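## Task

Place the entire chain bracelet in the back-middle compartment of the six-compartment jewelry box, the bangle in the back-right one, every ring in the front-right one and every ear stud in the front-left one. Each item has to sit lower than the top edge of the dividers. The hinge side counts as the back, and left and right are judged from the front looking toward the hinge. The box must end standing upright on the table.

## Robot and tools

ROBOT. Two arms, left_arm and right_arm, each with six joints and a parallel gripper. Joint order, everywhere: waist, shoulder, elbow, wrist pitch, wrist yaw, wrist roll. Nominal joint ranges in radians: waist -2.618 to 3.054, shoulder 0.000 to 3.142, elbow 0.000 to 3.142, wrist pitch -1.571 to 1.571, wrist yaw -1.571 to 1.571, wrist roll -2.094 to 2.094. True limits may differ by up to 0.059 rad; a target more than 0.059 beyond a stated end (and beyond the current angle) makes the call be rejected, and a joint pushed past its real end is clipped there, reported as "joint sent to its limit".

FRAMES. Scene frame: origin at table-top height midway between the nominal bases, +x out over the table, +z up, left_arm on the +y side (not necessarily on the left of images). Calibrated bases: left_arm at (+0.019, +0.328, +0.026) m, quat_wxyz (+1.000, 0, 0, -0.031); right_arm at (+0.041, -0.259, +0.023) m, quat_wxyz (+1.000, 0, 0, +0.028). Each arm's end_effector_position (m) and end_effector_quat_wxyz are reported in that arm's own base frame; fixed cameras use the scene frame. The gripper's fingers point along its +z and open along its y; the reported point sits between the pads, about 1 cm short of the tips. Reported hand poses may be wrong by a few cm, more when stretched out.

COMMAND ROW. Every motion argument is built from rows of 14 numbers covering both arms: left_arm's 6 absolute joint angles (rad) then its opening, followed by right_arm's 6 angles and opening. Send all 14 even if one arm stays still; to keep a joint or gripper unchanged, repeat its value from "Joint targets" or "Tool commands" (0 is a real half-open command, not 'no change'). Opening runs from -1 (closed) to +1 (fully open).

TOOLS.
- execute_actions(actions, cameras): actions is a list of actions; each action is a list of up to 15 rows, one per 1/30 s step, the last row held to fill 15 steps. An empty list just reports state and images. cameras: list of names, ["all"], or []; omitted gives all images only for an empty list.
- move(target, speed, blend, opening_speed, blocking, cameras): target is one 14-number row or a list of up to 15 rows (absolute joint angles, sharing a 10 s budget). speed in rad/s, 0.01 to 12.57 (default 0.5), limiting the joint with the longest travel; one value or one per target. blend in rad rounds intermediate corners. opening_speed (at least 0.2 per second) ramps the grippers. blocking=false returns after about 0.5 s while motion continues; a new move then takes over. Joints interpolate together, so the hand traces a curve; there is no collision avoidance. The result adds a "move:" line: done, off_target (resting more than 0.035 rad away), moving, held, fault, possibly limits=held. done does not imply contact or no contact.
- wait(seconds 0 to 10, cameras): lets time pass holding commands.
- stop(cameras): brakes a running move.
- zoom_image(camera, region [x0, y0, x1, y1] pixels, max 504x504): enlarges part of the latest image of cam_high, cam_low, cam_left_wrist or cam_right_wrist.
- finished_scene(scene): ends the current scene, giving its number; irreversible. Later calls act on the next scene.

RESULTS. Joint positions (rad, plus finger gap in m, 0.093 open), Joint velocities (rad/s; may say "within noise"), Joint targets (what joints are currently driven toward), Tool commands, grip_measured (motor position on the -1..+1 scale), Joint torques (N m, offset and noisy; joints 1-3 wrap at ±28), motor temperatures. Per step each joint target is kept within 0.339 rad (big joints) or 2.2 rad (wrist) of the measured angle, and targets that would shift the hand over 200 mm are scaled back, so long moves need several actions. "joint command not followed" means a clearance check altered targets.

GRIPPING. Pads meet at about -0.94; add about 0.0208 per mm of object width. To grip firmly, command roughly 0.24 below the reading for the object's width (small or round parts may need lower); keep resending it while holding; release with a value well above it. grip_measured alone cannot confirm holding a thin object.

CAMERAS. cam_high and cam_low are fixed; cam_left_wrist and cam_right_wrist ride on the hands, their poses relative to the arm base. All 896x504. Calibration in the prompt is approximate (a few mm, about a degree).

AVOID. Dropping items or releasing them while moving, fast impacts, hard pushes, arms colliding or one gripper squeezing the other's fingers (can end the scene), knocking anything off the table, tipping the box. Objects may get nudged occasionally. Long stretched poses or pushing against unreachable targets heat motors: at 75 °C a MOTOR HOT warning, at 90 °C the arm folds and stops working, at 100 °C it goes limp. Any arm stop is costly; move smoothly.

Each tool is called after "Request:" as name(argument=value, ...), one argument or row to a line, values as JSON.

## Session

Request:
execute_actions(
  actions=[],
)

Request:
zoom_image(
  camera="cam_high",
  region=[340, 90, 640, 320],
)

Request:
zoom_image(
  camera="cam_low",
  region=[380, 110, 780, 400],
)

Scene clock: 0.00 s.
left_arm: end_effector_position=(+0.3877, +0.0196, +0.0664) grip_measured=+1.000 end_effector_quat_wxyz=(+0.560, -0.011, +0.827, +0.041) | right_arm: end_effector_position=(+0.3985, +0.0066, +0.1044) grip_measured=+1.000 end_effector_quat_wxyz=(+0.605, +0.021, +0.795, -0.043)
Joint positions: left_arm=[0.027 1.651 0.345 0.928 -0.054 0.038 0.093] | right_arm=[0.093 1.589 0.375 0.941 0.183 0.006 0.093]
Joint velocities: within noise
Joint torques (N m): no reading
Motor temperatures (°C): left_arm=[26 31 37 41 26 27 27] | right_arm=[29 37 35 29 26 25 27]
Heat: left arm: 41 °C; right arm: 37 °C.
Joint targets: left_arm=[0.027 1.641 0.354 0.939 -0.055 0.038] | right_arm=[0.093 1.584 0.380 0.937 0.183 0.006]
Tool commands: left_gripper/opening=+1.0 right_gripper/opening=+1.0
camera_calibration:
cam_left_wrist: T_world_to_cam=[[0.0690035, -0.996654, -0.0438125, -0.00429919], [-0.700635, -0.0171516, -0.713313, 0.361384], [0.710175, 0.0799177, -0.699474, -0.149741], [0, 0, 0, 1]] pos_world=[0.359837, 0.0138804, 0.152852]
cam_right_wrist: T_world_to_cam=[[-0.0725617, -0.996274, 0.0466249, 0.0298812], [-0.658874, 0.012788, -0.752145, 0.380343], [0.748746, -0.0852968, -0.657346, -0.15274], [0, 0, 0, 1]] pos_world=[0.367129, 0.0118778, 0.184277]

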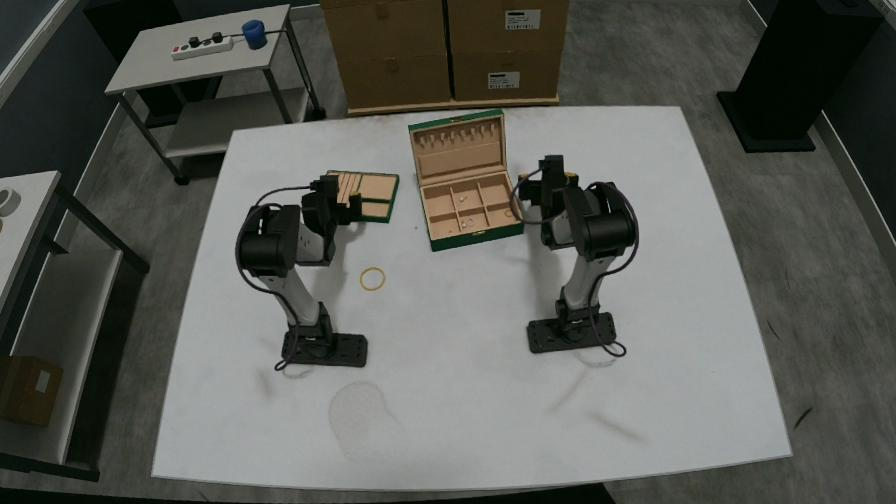

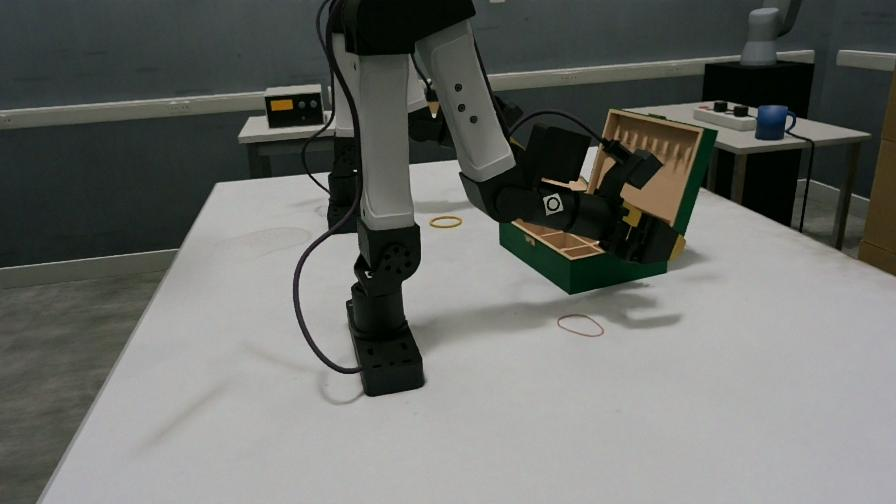

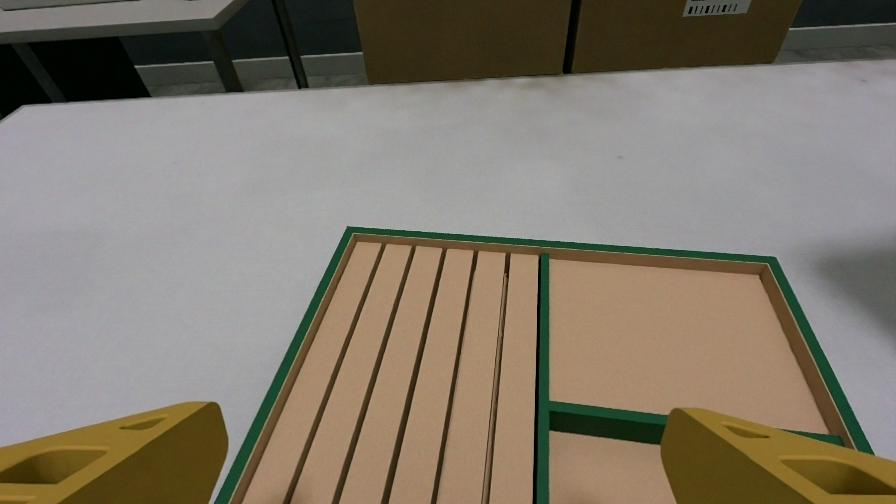

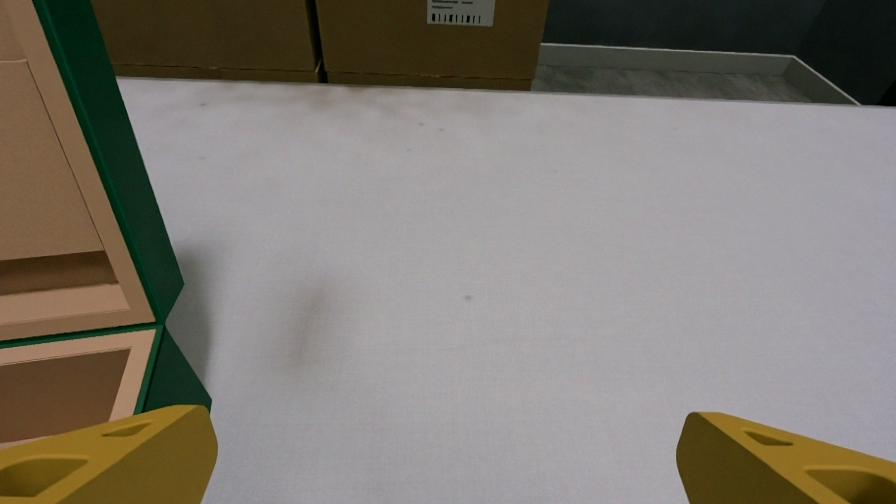

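Scaled by 1.680 from the camera's 896x504 image, which has a finer 1280x720 frame.

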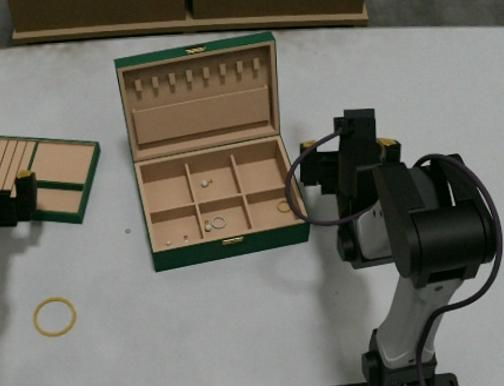

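Scaled by 1.260 from the camera's 896x504 image, which has a finer 1280x720 frame.

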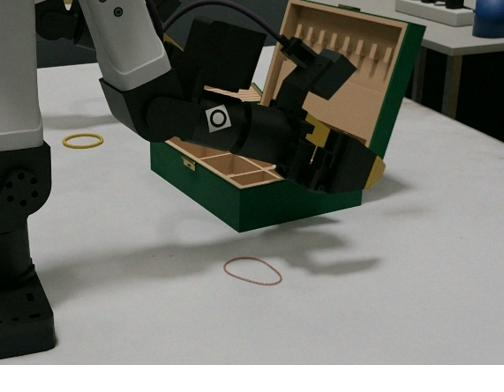

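Request:
move(
  target=[
    [0.1,1.2,0.6,0.6,0,0,1,0.0,1.2,0.7,0.6,0,0,1],
    [0.9,0.15,0.15,0.3,0,0,1,-0.6,0.5,0.4,0.0,0,0,1],
  ],
  speed=1,
  blend=0.1,
  cameras=["cam_high","cam_low"],
)

Request:
zoom_image(
  camera="cam_high",
  region=[390, 100, 590, 260],
)

Request:
zoom_image(
  camera="cam_high",
  region=[320, 150, 620, 330],
)

Request:
zoom_image(
  camera="cam_low",
  region=[400, 100, 760, 350],
)

Scene clock: 20.37 s.
left_arm: end_effector_position=(+0.1466, +0.1849, +0.2857) grip_measured=+1.000 end_effector_quat_wxyz=(+0.722, -0.259, +0.536, +0.352) | right_arm: end_effector_position=(+0.2308, -0.1587, +0.2569) grip_measured=+1.000 end_effector_quat_wxyz=(+0.645, +0.222, +0.703, -0.200)
Joint positions: left_arm=[0.892 0.156 0.158 0.294 -0.011 0.006 0.093] | right_arm=[-0.595 0.506 0.411 0.008 0.013 0.006 0.093]
Joint torques (N m): left_arm=[0.42 1.35 5.63 1.82 0.17 -0.04] | right_arm=[0.02 -0.08 7.21 2.25 -0.13 -0.02]
Heat: left arm: 44 °C; right arm: 40 °C.
Joint targets: left_arm=[0.900 0.150 0.150 0.300 0.000 0.000] | right_arm=[-0.600 0.500 0.400 0.000 0.000 0.000]
move: done
Images, in order (width x height): cam_high 896x504, cam_low 896x504.

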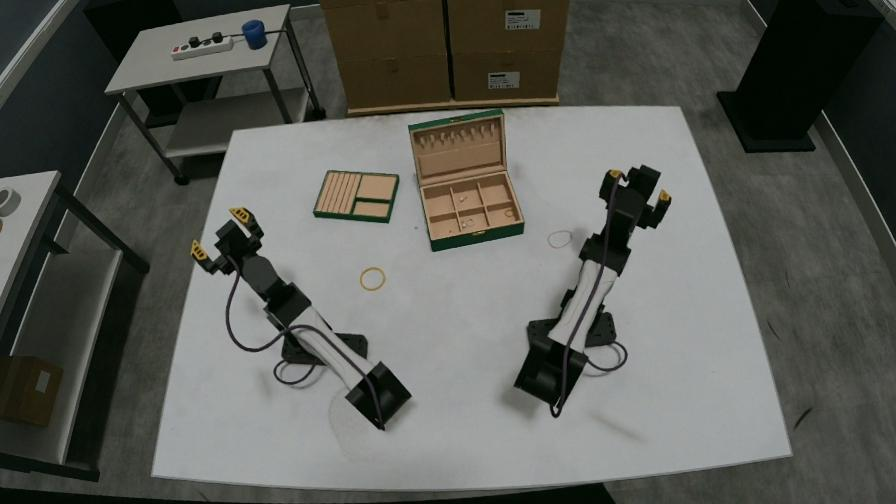

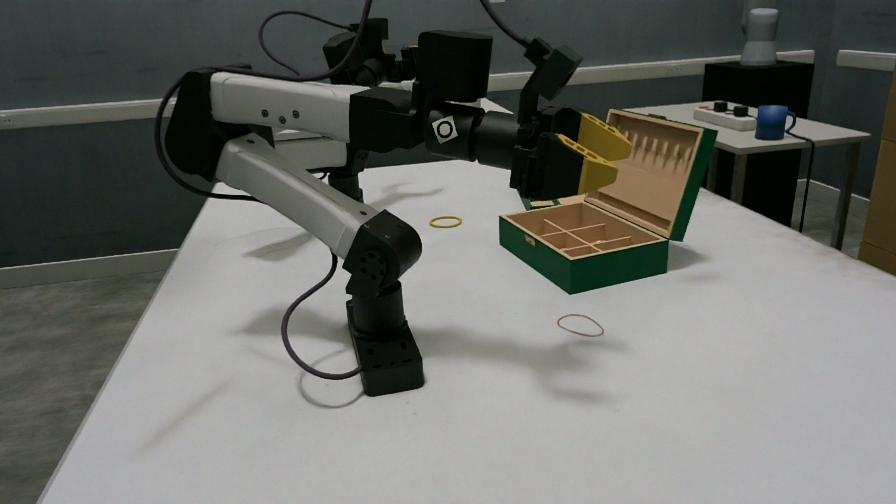

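Scaled by 2.520 from the camera's 896x504 image, which has a finer 1280x720 frame.

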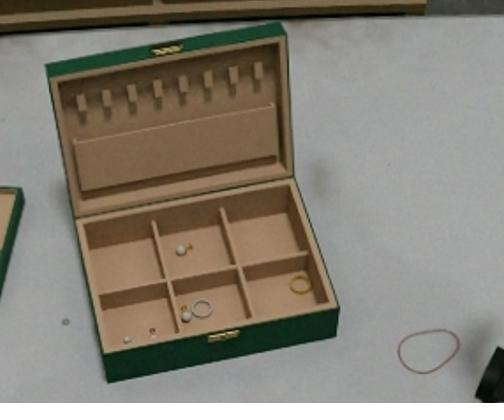

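Scaled by 1.680 from the camera's 896x504 image, which has a finer 1280x720 frame.

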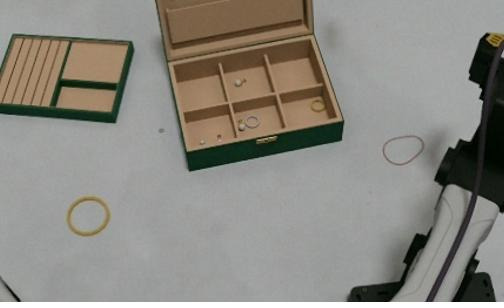

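Scaled by 1.400 from the camera's 896x504 image, which has a finer 1280x720 frame.

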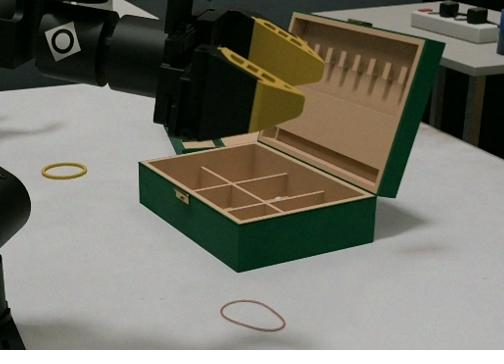

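Request:
move(
  target=[0.9,0.15,0.15,0.3,0,0,1,0.571,1.80,1.625,-1.365,0,0.49,-0.2],
  speed=1,
  cameras=["cam_right_wrist","cam_high"],
)

Scene clock: 31.47 s.
left_arm: end_effector_position=(+0.1467, +0.1850, +0.2852) grip_measured=+1.000 end_effector_quat_wxyz=(+0.722, -0.260, +0.536, +0.352) | right_arm: end_effector_position=(+0.2840, +0.1841, +0.1419) grip_measured=-0.198 end_effector_quat_wxyz=(+0.016, -0.049, +0.999, +0.009)
Joint positions: left_arm=[0.892 0.156 0.158 0.292 -0.011 0.006 0.093] | right_arm=[0.575 1.791 1.603 -1.346 0 0.477 0.036]
Joint torques (N m): left_arm=[0.44 1.33 5.63 1.81 0.17 -0.04] | right_arm=[0.14 -8.38 8.55 0.2 0.06 0.18]
Motor temperatures (°C): left_arm=[26 32 39 46 26 27 27] | right_arm=[29 39 38 34 26 25 27]
Heat: left arm: 46 °C; right arm: 39 °C.
Joint targets: left_arm=[0.900 0.150 0.150 0.300 0.000 0.000] | right_arm=[0.571 1.800 1.625 -1.365 0.000 0.490]
move: done
camera_calibration:
cam_right_wrist: T_world_to_cam=[[0.105362, -0.99407, -0.0269096, 0.156154], [-0.907819, -0.107195, 0.405431, 0.259323], [-0.405912, -0.0182879, -0.913729, 0.324748], [0, 0, 0, 1]] pos_world=[0.350784, 0.188965, 0.195796]
Images, in order (width x height): cam_high 896x504, cam_right_wrist 896x504.

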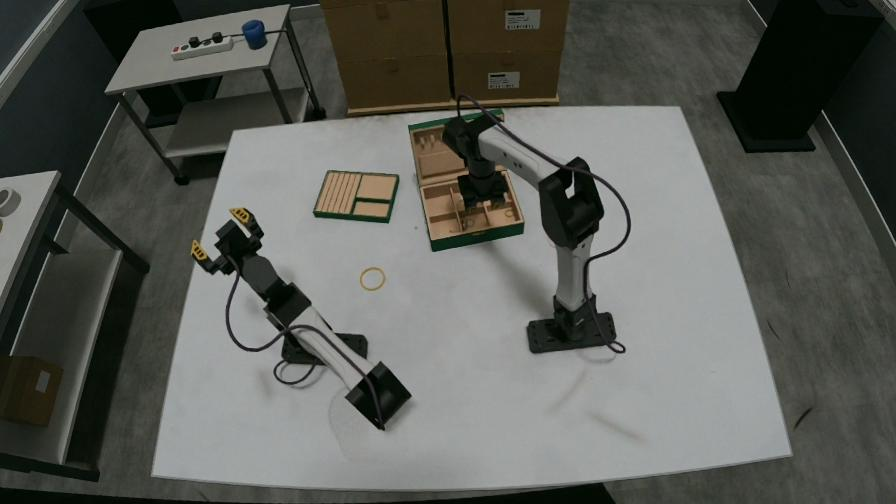

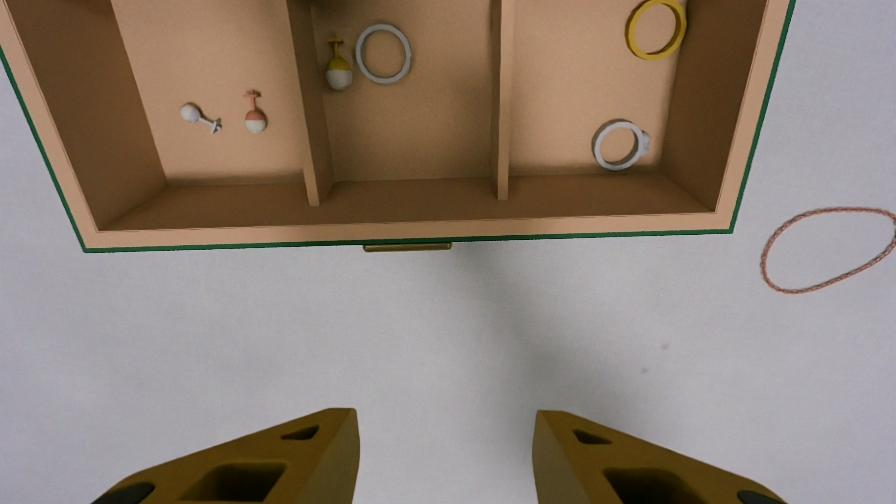

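Request:
move(
  target=[0.9,0.15,0.15,0.3,0,0,1,0.608,2.15,1.77,-1.185,0,-1.115,-0.1],
  speed=0.8,
  cameras=["cam_right_wrist"],
)

Scene clock: 62.57 s.
left_arm: end_effector_position=(+0.1467, +0.1850, +0.2852) grip_measured=+1.000 end_effector_quat_wxyz=(+0.722, -0.260, +0.536, +0.352) | right_arm: end_effector_position=(+0.3348, +0.2301, +0.0583) grip_measured=-0.102 end_effector_quat_wxyz=(+0.008, +0.752, -0.659, -0.002)
Joint positions: left_arm=[0.892 0.156 0.158 0.292 -0.011 0.006 0.093] | right_arm=[0.602 2.133 1.749 -1.204 0 -1.099 0.04]
Joint torques (N m): left_arm=[0.44 1.33 5.63 1.81 0.17 -0.04] | right_arm=[1.02 -10.55 8.35 0.48 -0.03 -0.08]
Heat: left arm: 48 °C; right arm: 43 °C.
Joint targets: left_arm=[0.900 0.150 0.150 0.300 0.000 0.000] | right_arm=[0.608 2.150 1.770 -1.185 0.000 -1.115]
move: done
camera_calibration:
cam_right_wrist: T_world_to_cam=[[0.990309, 0.136491, -0.0256492, -0.362128], [0.133738, -0.887455, 0.441064, 0.172931], [0.0374386, -0.44022, -0.897109, 0.217533], [0, 0, 0, 1]] pos_world=[0.327347, 0.298658, 0.109588]
Images, in order (width x height): cam_right_wrist 896x504.

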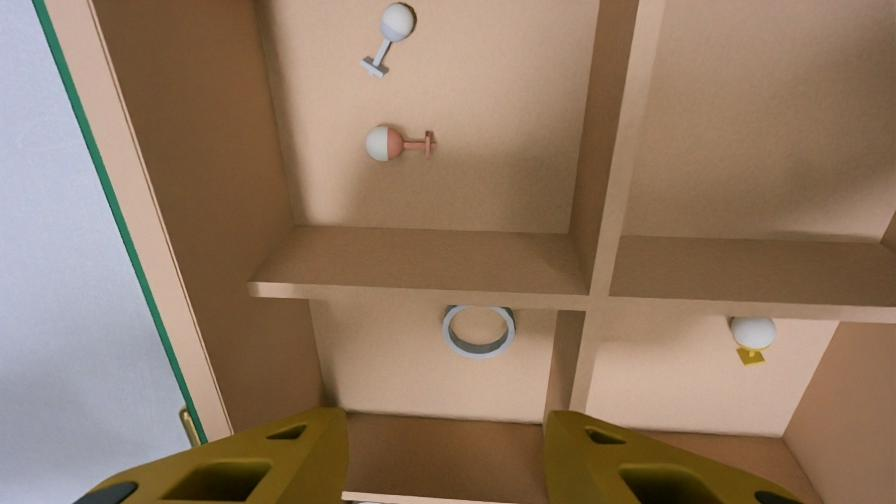

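Request:
move(
  target=[
    [0.9,0.15,0.15,0.3,0,0,1,0.608,2.10,1.80,-1.27,0,0.5,-0.1],
    [0.9,0.15,0.15,0.3,0,0,1,0.614,2.15,1.77,-1.185,0,2.04,-0.1],
  ],
  speed=1.2,
  cameras=["cam_right_wrist"],
)

Scene clock: 72.90 s.
left_arm: end_effector_position=(+0.1467, +0.1850, +0.2851) grip_measured=+1.000 end_effector_quat_wxyz=(+0.722, -0.260, +0.537, +0.352) | right_arm: end_effector_position=(+0.3402, +0.2366, +0.0657) grip_measured=-0.102 end_effector_quat_wxyz=(+0.001, +0.650, +0.760, +0.006)
Joint positions: left_arm=[0.892 0.156 0.158 0.292 -0.011 0.006 0.093] | right_arm=[0.608 2.133 1.778 -1.203 0 2.023 0.04]
Joint torques (N m): left_arm=[0.43 1.35 5.63 1.81 0.17 -0.04] | right_arm=[1.03 -10.61 5.6 0.44 0.07 0.23]
Motor temperatures (°C): left_arm=[26 31 39 48 26 27 27] | right_arm=[29 46 40 30 26 25 27]
Heat: left arm: 48 °C; right arm: 46 °C.
Joint targets: left_arm=[0.900 0.150 0.150 0.300 0.000 0.000] | right_arm=[0.614 2.150 1.770 -1.185 0.000 2.040]
move: done
camera_calibration:
cam_right_wrist: T_world_to_cam=[[-0.986625, -0.161547, -0.0217592, 0.374533], [-0.154558, 0.884705, 0.439783, -0.146348], [-0.0517951, 0.437264, -0.89784, 0.0495343], [0, 0, 0, 1]] pos_world=[0.34947, 0.16832, 0.116985]
Images, in order (width x height): cam_right_wrist 896x504.

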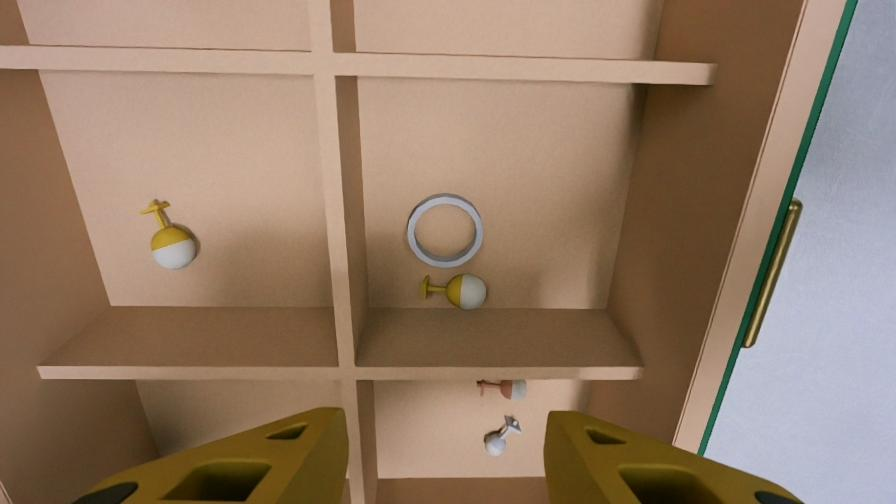

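Request:
move(
  target=[0.9,0.15,0.15,0.3,0,0,1,0.582,2.178,1.645,-1.035,0,2.01,-0.2],
  speed=0.4,
  cameras=["cam_right_wrist"],
)

Scene clock: 108.83 s.
left_arm: end_effector_position=(+0.1467, +0.1850, +0.2851) grip_measured=+1.000 end_effector_quat_wxyz=(+0.722, -0.260, +0.537, +0.352) | right_arm: end_effector_position=(+0.3351, +0.2266, +0.0265) grip_measured=-0.198 end_effector_quat_wxyz=(-0.006, +0.654, +0.756, -0.010)
Joint positions: left_arm=[0.892 0.156 0.158 0.292 -0.011 0.006 0.093] | right_arm=[0.592 2.158 1.659 -1.095 -0.006 2.018 0.036]
Joint torques (N m): left_arm=[0.43 1.33 5.63 1.82 0.17 -0.04] | right_arm=[-0.36 -10.22 4.79 0.81 0.12 -0.01]
Motor temperatures (°C): left_arm=[26 31 40 49 26 27 27] | right_arm=[29 51 39 30 26 25 27]
Heat: left arm: 49 °C; right arm: 51 °C.
Joint targets: left_arm=[0.900 0.150 0.150 0.300 0.000 0.000] | right_arm=[0.582 2.178 1.645 -1.035 0.000 2.010]
move: off_target (right_arm); right_arm: the wrist pitch is farthest, 0.060 rad from its target
camera_calibration:
cam_right_wrist: T_world_to_cam=[[-0.98855, -0.150322, 0.0130956, 0.364208], [-0.130096, 0.893066, 0.430706, -0.130854], [-0.0764396, 0.424071, -0.902397, 0.0298928], [0, 0, 0, 1]] pos_world=[0.345299, 0.158933, 0.0785651]
Images, in order (width x height): cam_right_wrist 896x504.

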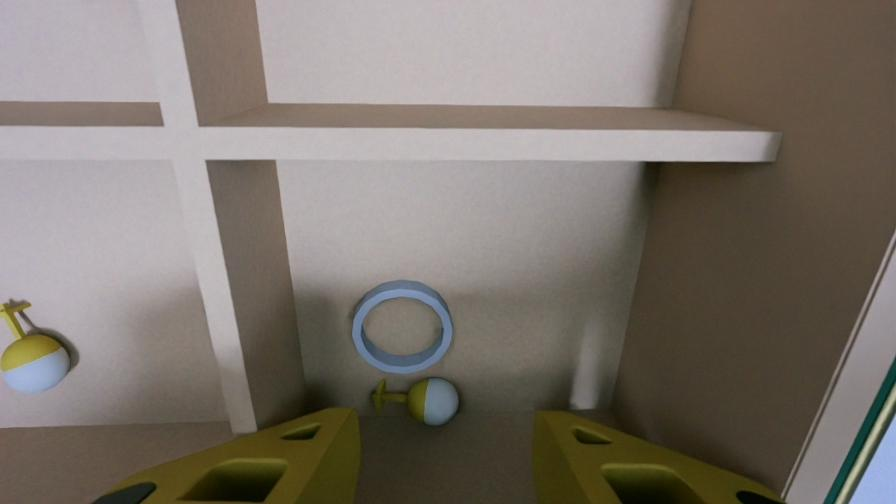

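Request:
move(
  target=[0.9,0.15,0.15,0.3,0,0,1,0.572,2.206,1.608,-0.955,0,1.99,-0.2],
  speed=0.4,
  cameras=["cam_right_wrist"],
)

Scene clock: 121.57 s.
left_arm: end_effector_position=(+0.1467, +0.1850, +0.2851) grip_measured=+1.000 end_effector_quat_wxyz=(+0.722, -0.260, +0.537, +0.352) | right_arm: end_effector_position=(+0.3356, +0.2260, +0.0246) grip_measured=-0.199 end_effector_quat_wxyz=(-0.007, +0.649, +0.761, -0.006)
Joint positions: left_arm=[0.892 0.156 0.158 0.292 -0.011 0.006 0.093] | right_arm=[0.589 2.152 1.643 -1.076 -0.01 2.001 0.036]
Joint torques (N m): left_arm=[0.43 1.35 5.63 1.81 0.17 -0.04] | right_arm=[-0.91 -7.06 2.85 1.47 0.17 -0.07]
Heat: left arm: 49 °C; right arm: 49 °C.
Joint targets: left_arm=[0.900 0.150 0.150 0.300 0.000 0.000] | right_arm=[0.572 2.206 1.608 -0.955 0.000 1.990]
move: off_target (right_arm); right_arm: the wrist pitch is farthest, 0.121 rad from its target
camera_calibration:
cam_right_wrist: T_world_to_cam=[[-0.986387, -0.164286, 0.00705695, 0.367325], [-0.144699, 0.887569, 0.437359, -0.123557], [-0.0781155, 0.430384, -0.899259, 0.027506], [0, 0, 0, 1]] pos_world=[0.346595, 0.158174, 0.0761815]
Images, in order (width x height): cam_right_wrist 896x504.

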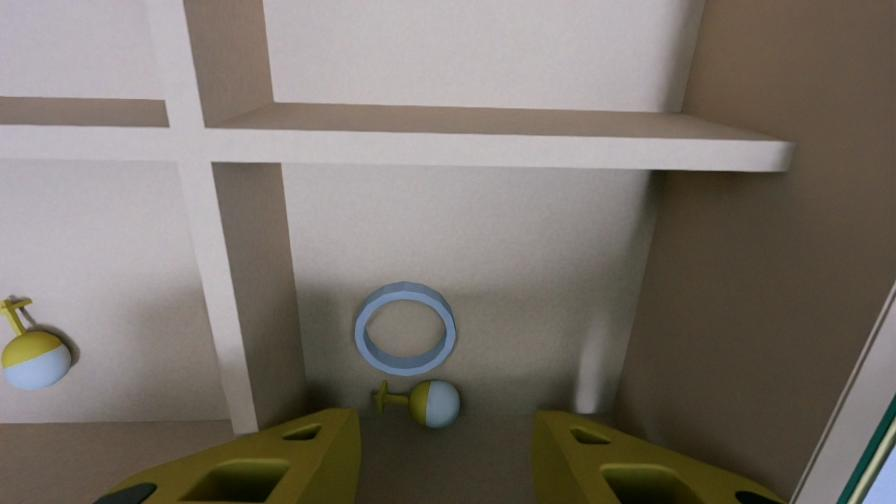

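Request:
move(
  target=[
    [0.9,0.15,0.15,0.3,0,0,1,0.582,2.115,1.66,-1.10,0,2.01,-0.65],
    [0.9,0.15,0.15,0.3,0,0,1,0.582,2.178,1.565,-0.955,0,2.01,-0.65],
  ],
  speed=0.3,
  cameras=["cam_right_wrist"],
)

Scene clock: 140.00 s.
left_arm: end_effector_position=(+0.1467, +0.1850, +0.2851) grip_measured=+1.000 end_effector_quat_wxyz=(+0.722, -0.260, +0.537, +0.352) | right_arm: end_effector_position=(+0.3327, +0.2219, +0.0096) grip_measured=-0.648 end_effector_quat_wxyz=(-0.007, +0.650, +0.760, -0.008)
Joint positions: left_arm=[0.892 0.156 0.158 0.292 -0.011 0.006 0.093] | right_arm=[0.584 2.155 1.586 -1.019 -0.01 2 0.014]
Joint torques (N m): left_arm=[0.43 1.33 5.63 1.81 0.17 -0.04] | right_arm=[0.31 -9.87 4.07 0.87 0.16 0.14]
Heat: left arm: 49 °C; right arm: 47 °C.
Joint targets: left_arm=[0.900 0.150 0.150 0.300 0.000 0.000] | right_arm=[0.582 2.178 1.565 -0.955 0.000 2.010]
move: off_target (right_arm); right_arm: the wrist pitch is farthest, 0.064 rad from its target
camera_calibration:
cam_right_wrist: T_world_to_cam=[[-0.986984, -0.160475, 0.0105366, 0.36319], [-0.139898, 0.889046, 0.43592, -0.115615], [-0.079322, 0.428772, -0.899924, 0.0163418], [0, 0, 0, 1]] pos_world=[0.343585, 0.154063, 0.0612784]
Images, in order (width x height): cam_right_wrist 896x504.

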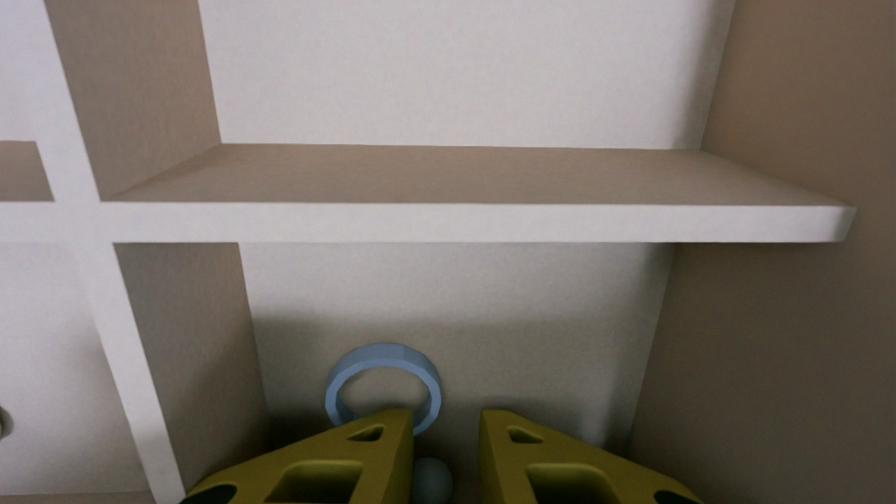

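Request:
move(
  target=[
    [0.9,0.15,0.15,0.3,0,0,1,0.578,2.195,1.548,-0.90,0,2.01,-0.65],
  ],
  speed=0.3,
  cameras=["cam_right_wrist"],
)

Scene clock: 147.43 s.
left_arm: end_effector_position=(+0.1467, +0.1850, +0.2851) grip_measured=+1.000 end_effector_quat_wxyz=(+0.722, -0.260, +0.537, +0.352) | right_arm: end_effector_position=(+0.3329, +0.2221, +0.0086) grip_measured=-0.648 end_effector_quat_wxyz=(-0.007, +0.651, +0.759, -0.005)
Joint positions: left_arm=[0.892 0.156 0.158 0.292 -0.011 0.006 0.093] | right_arm=[0.584 2.154 1.579 -1.01 -0.01 2.002 0.014]
Joint torques (N m): left_arm=[0.43 1.33 5.63 1.81 0.17 -0.04] | right_arm=[-0.05 -8.08 3.14 1.36 0.16 0.13]
Heat: left arm: 49 °C; right arm: 48 °C.
Joint targets: left_arm=[0.900 0.150 0.150 0.300 0.000 0.000] | right_arm=[0.578 2.195 1.548 -0.900 0.000 2.010]
move: off_target (right_arm); right_arm: the wrist pitch is farthest, 0.110 rad from its target
camera_calibration:
cam_right_wrist: T_world_to_cam=[[-0.987375, -0.158247, 0.00692228, 0.363155], [-0.139287, 0.888228, 0.437779, -0.115447], [-0.0754256, 0.431288, -0.899056, 0.0135209], [0, 0, 0, 1]] pos_world=[0.34351, 0.15418, 0.0601826]
Images, in order (width x height): cam_right_wrist 896x504.

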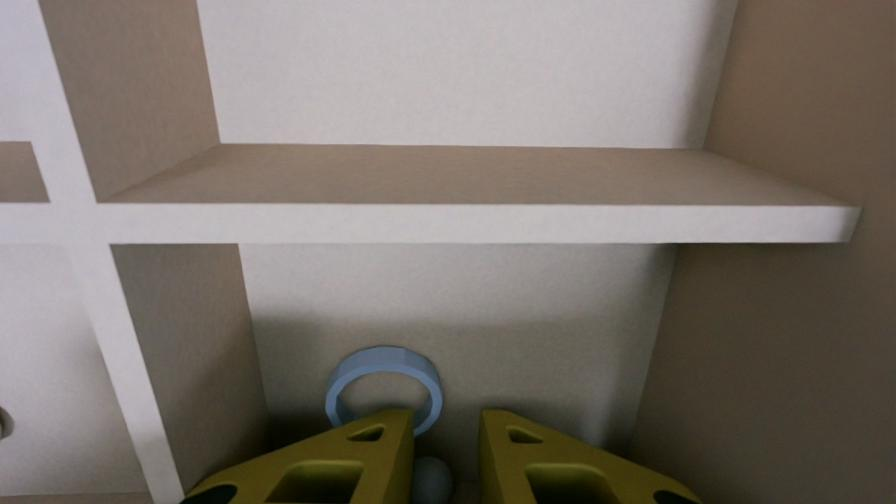

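Request:
move(
  target=[
    [0.9,0.15,0.15,0.3,0,0,1,0.578,2.115,1.80,-1.22,0,2.0,-0.65],
    [0.9,0.15,0.15,0.3,0,0,1,0.556,2.11,1.75,-1.19,0,0.42,-0.65],
    [0.9,0.15,0.15,0.3,0,0,1,0.556,2.155,1.652,-1.06,0,0.42,-0.65],
  ],
  speed=[0.4,1.0,0.4],
  cameras=["cam_right_wrist"],
)

Scene clock: 167.40 s.
left_arm: end_effector_position=(+0.1467, +0.1850, +0.2851) grip_measured=+1.000 end_effector_quat_wxyz=(+0.722, -0.260, +0.537, +0.352) | right_arm: end_effector_position=(+0.3450, +0.2194, +0.0307) grip_measured=-0.648 end_effector_quat_wxyz=(-0.002, -0.066, +0.998, +0.004)
Joint positions: left_arm=[0.892 0.156 0.158 0.292 -0.011 0.006 0.093] | right_arm=[0.563 2.147 1.66 -1.082 -0.009 0.432 0.014]
Joint torques (N m): left_arm=[0.43 1.32 5.63 1.82 0.17 -0.04] | right_arm=[-0.08 -11.49 5.56 0.54 0.14 -0.03]
Heat: left arm: 50 °C; right arm: 50 °C.
Joint targets: left_arm=[0.900 0.150 0.150 0.300 0.000 0.000] | right_arm=[0.556 2.155 1.652 -1.060 0.000 0.420]
move: done
camera_calibration:
cam_right_wrist: T_world_to_cam=[[0.137239, -0.990353, -0.0191266, 0.16978], [-0.889804, -0.131743, 0.436913, 0.361722], [-0.435218, -0.0429425, -0.899301, 0.263617], [0, 0, 0, 1]] pos_world=[0.413292, 0.227117, 0.0822772]
Images, in order (width x height): cam_right_wrist 896x504.

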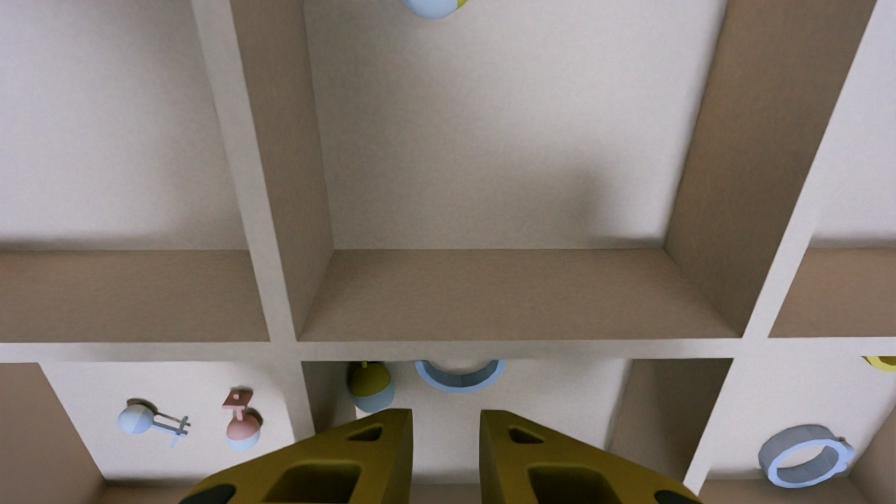

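Request:
move(
  target=[
    [0.9,0.15,0.15,0.3,0,0,1,0.542,2.115,1.56,-1.0,0,0.40,-0.65],
  ],
  speed=0.3,
  cameras=["cam_right_wrist"],
)

Scene clock: 183.57 s.
left_arm: end_effector_position=(+0.1467, +0.1850, +0.2851) grip_measured=+1.000 end_effector_quat_wxyz=(+0.722, -0.260, +0.537, +0.352) | right_arm: end_effector_position=(+0.3357, +0.2064, +0.0107) grip_measured=-0.648 end_effector_quat_wxyz=(-0.016, -0.068, +0.998, -0.004)
Joint positions: left_arm=[0.892 0.156 0.158 0.292 -0.011 0.006 0.093] | right_arm=[0.548 2.144 1.572 -1.03 -0.008 0.412 0.014]
Joint torques (N m): left_arm=[0.43 1.33 5.63 1.82 0.17 -0.04] | right_arm=[-0.01 -14.78 4.96 0.57 0.12 -0.07]
Heat: left arm: 50 °C; right arm: 51 °C.
Joint targets: left_arm=[0.900 0.150 0.150 0.300 0.000 0.000] | right_arm=[0.542 2.115 1.560 -1.000 0.000 0.400]
move: done
camera_calibration:
cam_right_wrist: T_world_to_cam=[[0.141859, -0.989871, -0.00557804, 0.156054], [-0.876811, -0.128267, 0.463411, 0.355104], [-0.459433, -0.0608481, -0.886126, 0.25272], [0, 0, 0, 1]] pos_world=[0.40533, 0.215399, 0.0602532]
Images, in order (width x height): cam_right_wrist 896x504.

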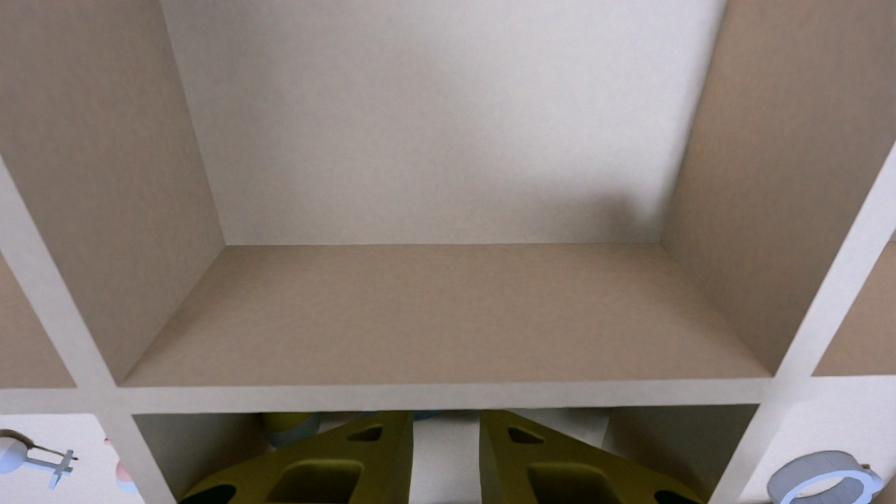

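Request:
move(
  target=[
    [0.9,0.15,0.15,0.3,0,0,1,0.566,2.08,1.70,-1.20,0,0.40,-0.65],
    [0.9,0.15,0.15,0.3,0,0,1,0.566,2.08,1.70,-1.20,0,1.99,-0.65],
    [0.9,0.15,0.15,0.3,0,0,1,0.564,2.12,1.595,-1.04,0,1.99,-0.65],
  ],
  speed=[0.4,1.2,0.4],
  cameras=["cam_right_wrist"],
)

Scene clock: 207.57 s.
left_arm: end_effector_position=(+0.1467, +0.1850, +0.2851) grip_measured=+1.000 end_effector_quat_wxyz=(+0.722, -0.260, +0.537, +0.352) | right_arm: end_effector_position=(+0.3382, +0.2140, +0.0319) grip_measured=-0.648 end_effector_quat_wxyz=(-0.003, +0.649, +0.761, +0.004)
Joint positions: left_arm=[0.892 0.156 0.158 0.292 -0.011 0.006 0.093] | right_arm=[0.561 2.108 1.603 -1.059 -0.008 1.973 0.014]
Joint torques (N m): left_arm=[0.43 1.33 5.63 1.81 0.17 -0.04] | right_arm=[0.77 -10.66 5.41 0.46 0.15 0.23]
Motor temperatures (°C): left_arm=[26 31 39 50 26 27 27] | right_arm=[29 59 38 30 26 25 27]
Heat: left arm: 50 °C; right arm: 59 °C.
Joint targets: left_arm=[0.900 0.150 0.150 0.300 0.000 0.000] | right_arm=[0.564 2.120 1.595 -1.040 0.000 1.990]
move: done
camera_calibration:
cam_right_wrist: T_world_to_cam=[[-0.986393, -0.163866, -0.0132945, 0.368323], [-0.152668, 0.882977, 0.443896, -0.112158], [-0.0610005, 0.439885, -0.89598, 0.0314888], [0, 0, 0, 1]] pos_world=[0.348109, 0.145537, 0.0828966]
Images, in order (width x height): cam_right_wrist 896x504.

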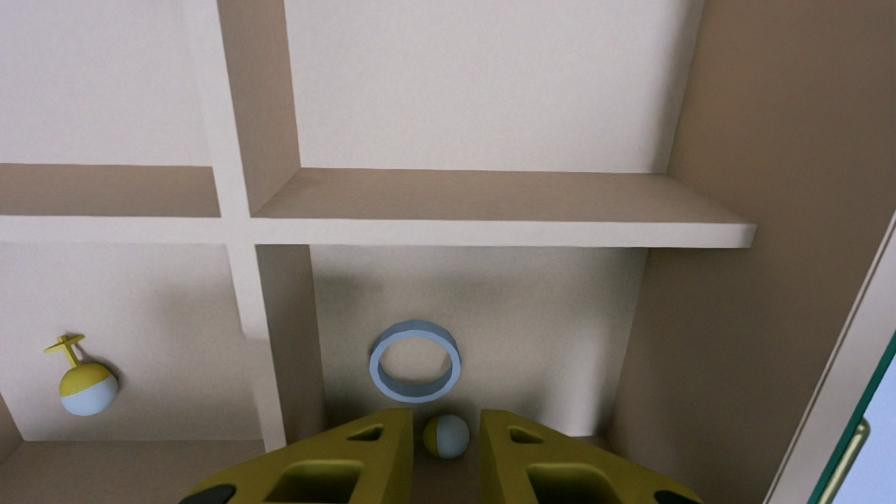

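Request:
move(
  target=[
    [0.9,0.15,0.15,0.3,0,0,1,0.580,2.153,1.55,-0.962,0,2.0,-0.65],
    [0.9,0.15,0.15,0.3,0,0,1,0.580,2.153,1.55,-0.962,0,2.0,-1],
  ],
  speed=0.3,
  opening_speed=0.5,
  cameras=["cam_right_wrist"],
)

Scene clock: 219.13 s.
left_arm: end_effector_position=(+0.1467, +0.1850, +0.2851) grip_measured=+1.000 end_effector_quat_wxyz=(+0.722, -0.260, +0.537, +0.352) | right_arm: end_effector_position=(+0.3374, +0.2201, +0.0107) grip_measured=-0.973 end_effector_quat_wxyz=(-0.002, +0.648, +0.762, +0.008)
Joint positions: left_arm=[0.892 0.156 0.158 0.292 -0.011 0.006 0.093] | right_arm=[0.574 2.135 1.558 -0.979 -0.008 1.984 0]
Joint torques (N m): left_arm=[0.43 1.33 5.63 1.81 0.17 -0.04] | right_arm=[0.94 -10.19 5.34 0.45 0.14 0.21]
Motor temperatures (°C): left_arm=[26 31 39 50 26 27 27] | right_arm=[29 57 38 30 26 25 27]
Heat: left arm: 50 °C; right arm: 57 °C.
Joint targets: left_arm=[0.900 0.150 0.150 0.300 0.000 0.000] | right_arm=[0.580 2.153 1.550 -0.962 0.000 2.000]
move: done; target 2's new numbers were sent with right_arm's wrist pitch 0.036 rad from that target
camera_calibration:
cam_right_wrist: T_world_to_cam=[[-0.985786, -0.166746, -0.0205451, 0.368825], [-0.158261, 0.880591, 0.446669, -0.105893], [-0.0563883, 0.443571, -0.894463, 0.00740941], [0, 0, 0, 1]] pos_world=[0.347242, 0.151462, 0.061504]
Images, in order (width x height): cam_right_wrist 896x504.

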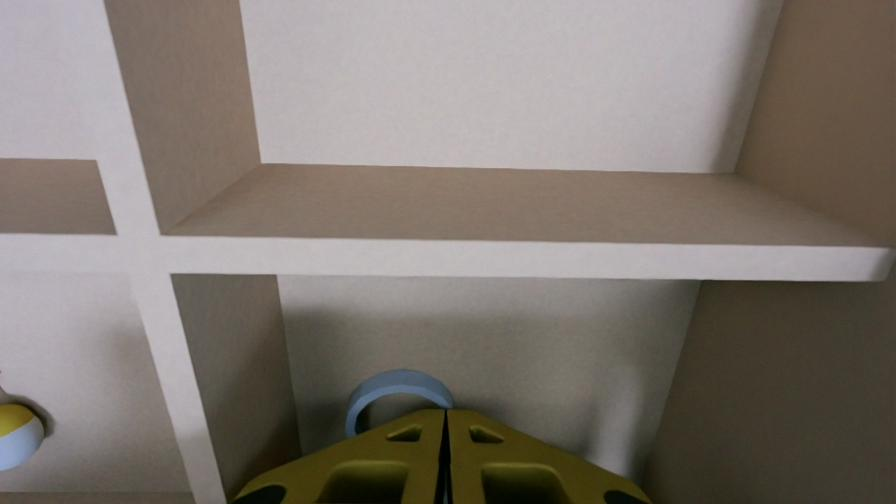

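Lift and see.

Request:
move(
  target=[0.9,0.15,0.15,0.3,0,0,1,0.576,2.05,1.78,-1.29,0,2.0,-1],
  speed=0.4,
  cameras=["cam_right_wrist"],
)

Scene clock: 225.03 s.
left_arm: end_effector_position=(+0.1467, +0.1850, +0.2851) grip_measured=+1.000 end_effector_quat_wxyz=(+0.722, -0.260, +0.537, +0.352) | right_arm: end_effector_position=(+0.3322, +0.2167, +0.0842) grip_measured=-0.973 end_effector_quat_wxyz=(-0.006, +0.648, +0.762, -0.004)
Joint positions: left_arm=[0.892 0.156 0.158 0.292 -0.011 0.006 0.093] | right_arm=[0.574 2.075 1.764 -1.27 -0.008 1.984 0]
Joint torques (N m): left_arm=[0.44 1.33 5.63 1.82 0.17 -0.05] | right_arm=[0.61 -14.08 7.91 0.02 0.15 0.21]
Motor temperatures (°C): left_arm=[26 31 39 50 26 27 27] | right_arm=[29 56 38 30 26 25 27]
Heat: left arm: 50 °C; right arm: 56 °C.
Joint targets: left_arm=[0.900 0.150 0.150 0.300 0.000 0.000] | right_arm=[0.576 2.050 1.780 -1.290 0.000 2.000]
move: done
camera_calibration:
cam_right_wrist: T_world_to_cam=[[-0.985964, -0.166931, 0.00298542, 0.362727], [-0.148807, 0.886743, 0.437656, -0.140296], [-0.0757056, 0.431069, -0.899137, 0.0839282], [0, 0, 0, 1]] pos_world=[0.343112, 0.148778, 0.135782]
Images, in order (width x height): cam_right_wrist 896x504.

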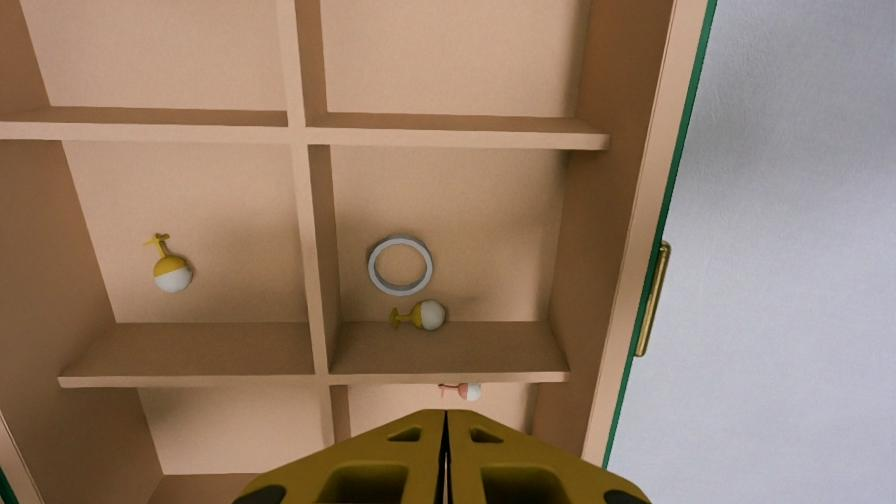

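Request:
move(
  target=[
    [0.9,0.15,0.15,0.3,0,0,1,0.568,2.10,1.63,-1.09,0,1.99,-0.65],
    [0.9,0.15,0.15,0.3,0,0,1,0.564,2.152,1.544,-0.965,0,1.99,-0.65],
  ],
  speed=0.4,
  cameras=["cam_right_wrist"],
)

Scene clock: 251.50 s.
left_arm: end_effector_position=(+0.1467, +0.1850, +0.2851) grip_measured=+1.000 end_effector_quat_wxyz=(+0.722, -0.260, +0.537, +0.352) | right_arm: end_effector_position=(+0.3288, +0.2133, +0.0095) grip_measured=-0.652 end_effector_quat_wxyz=(-0.009, +0.649, +0.760, -0.012)
Joint positions: left_arm=[0.892 0.156 0.158 0.292 -0.011 0.006 0.093] | right_arm=[0.571 2.136 1.554 -1.018 -0.011 1.984 0.014]
Joint torques (N m): left_arm=[0.43 1.33 5.63 1.82 0.17 -0.04] | right_arm=[-0.1 -10.26 5.08 0.73 0.16 0.11]
Motor temperatures (°C): left_arm=[26 31 39 50 26 27 27] | right_arm=[29 63 40 29 26 25 27]
Heat: left arm: 50 °C; right arm: 63 °C.
Joint targets: left_arm=[0.900 0.150 0.150 0.300 0.000 0.000] | right_arm=[0.564 2.152 1.544 -0.965 0.000 1.990]
move: off_target (right_arm); right_arm: the wrist pitch is farthest, 0.053 rad from its target
camera_calibration:
cam_right_wrist: T_world_to_cam=[[-0.986401, -0.163028, 0.0208778, 0.358169], [-0.138031, 0.89064, 0.433252, -0.109412], [-0.0892267, 0.424478, -0.901031, 0.0238047], [0, 0, 0, 1]] pos_world=[0.34032, 0.145734, 0.0613741]
Images, in order (width x height): cam_right_wrist 896x504.

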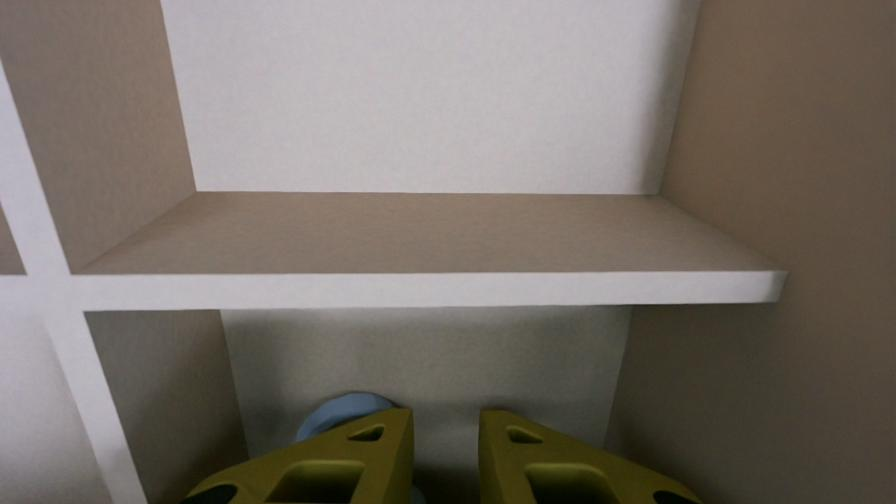

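Request:
move(
  target=[
    [0.9,0.15,0.15,0.3,0,0,1,0.562,2.158,1.57,-1.00,0,1.99,-0.65],
    [0.9,0.15,0.15,0.3,0,0,1,0.562,2.158,1.552,-0.935,0,1.99,-0.65],
  ],
  speed=0.4,
  cameras=["cam_right_wrist"],
)

Scene clock: 259.13 s.
left_arm: end_effector_position=(+0.1467, +0.1850, +0.2851) grip_measured=+1.000 end_effector_quat_wxyz=(+0.722, -0.260, +0.537, +0.352) | right_arm: end_effector_position=(+0.3345, +0.2161, +0.0103) grip_measured=-0.652 end_effector_quat_wxyz=(-0.006, +0.650, +0.760, -0.001)
Joint positions: left_arm=[0.892 0.156 0.158 0.292 -0.011 0.006 0.093] | right_arm=[0.569 2.136 1.557 -0.997 -0.011 1.984 0.014]
Joint torques (N m): left_arm=[0.43 1.33 5.64 1.82 0.17 -0.04] | right_arm=[-0.13 -9.77 5.53 0.87 0.17 0.12]
Motor temperatures (°C): left_arm=[26 31 39 51 26 27 27] | right_arm=[29 61 40 29 26 25 27]
Heat: left arm: 51 °C; right arm: 61 °C.
Joint targets: left_arm=[0.900 0.150 0.150 0.300 0.000 0.000] | right_arm=[0.562 2.158 1.552 -0.935 0.000 1.990]
move: off_target (right_arm); right_arm: the wrist pitch is farthest, 0.062 rad from its target
camera_calibration:
cam_right_wrist: T_world_to_cam=[[-0.986848, -0.161635, -0.00204883, 0.364349], [-0.145891, 0.885123, 0.441897, -0.107785], [-0.0696128, 0.436385, -0.897063, 0.0146211], [0, 0, 0, 1]] pos_world=[0.344851, 0.147914, 0.0614923]
Images, in order (width x height): cam_right_wrist 896x504.

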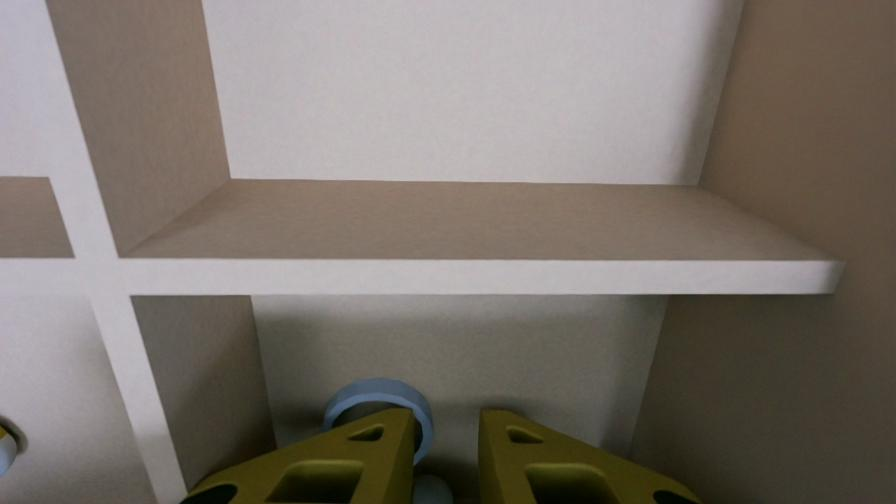

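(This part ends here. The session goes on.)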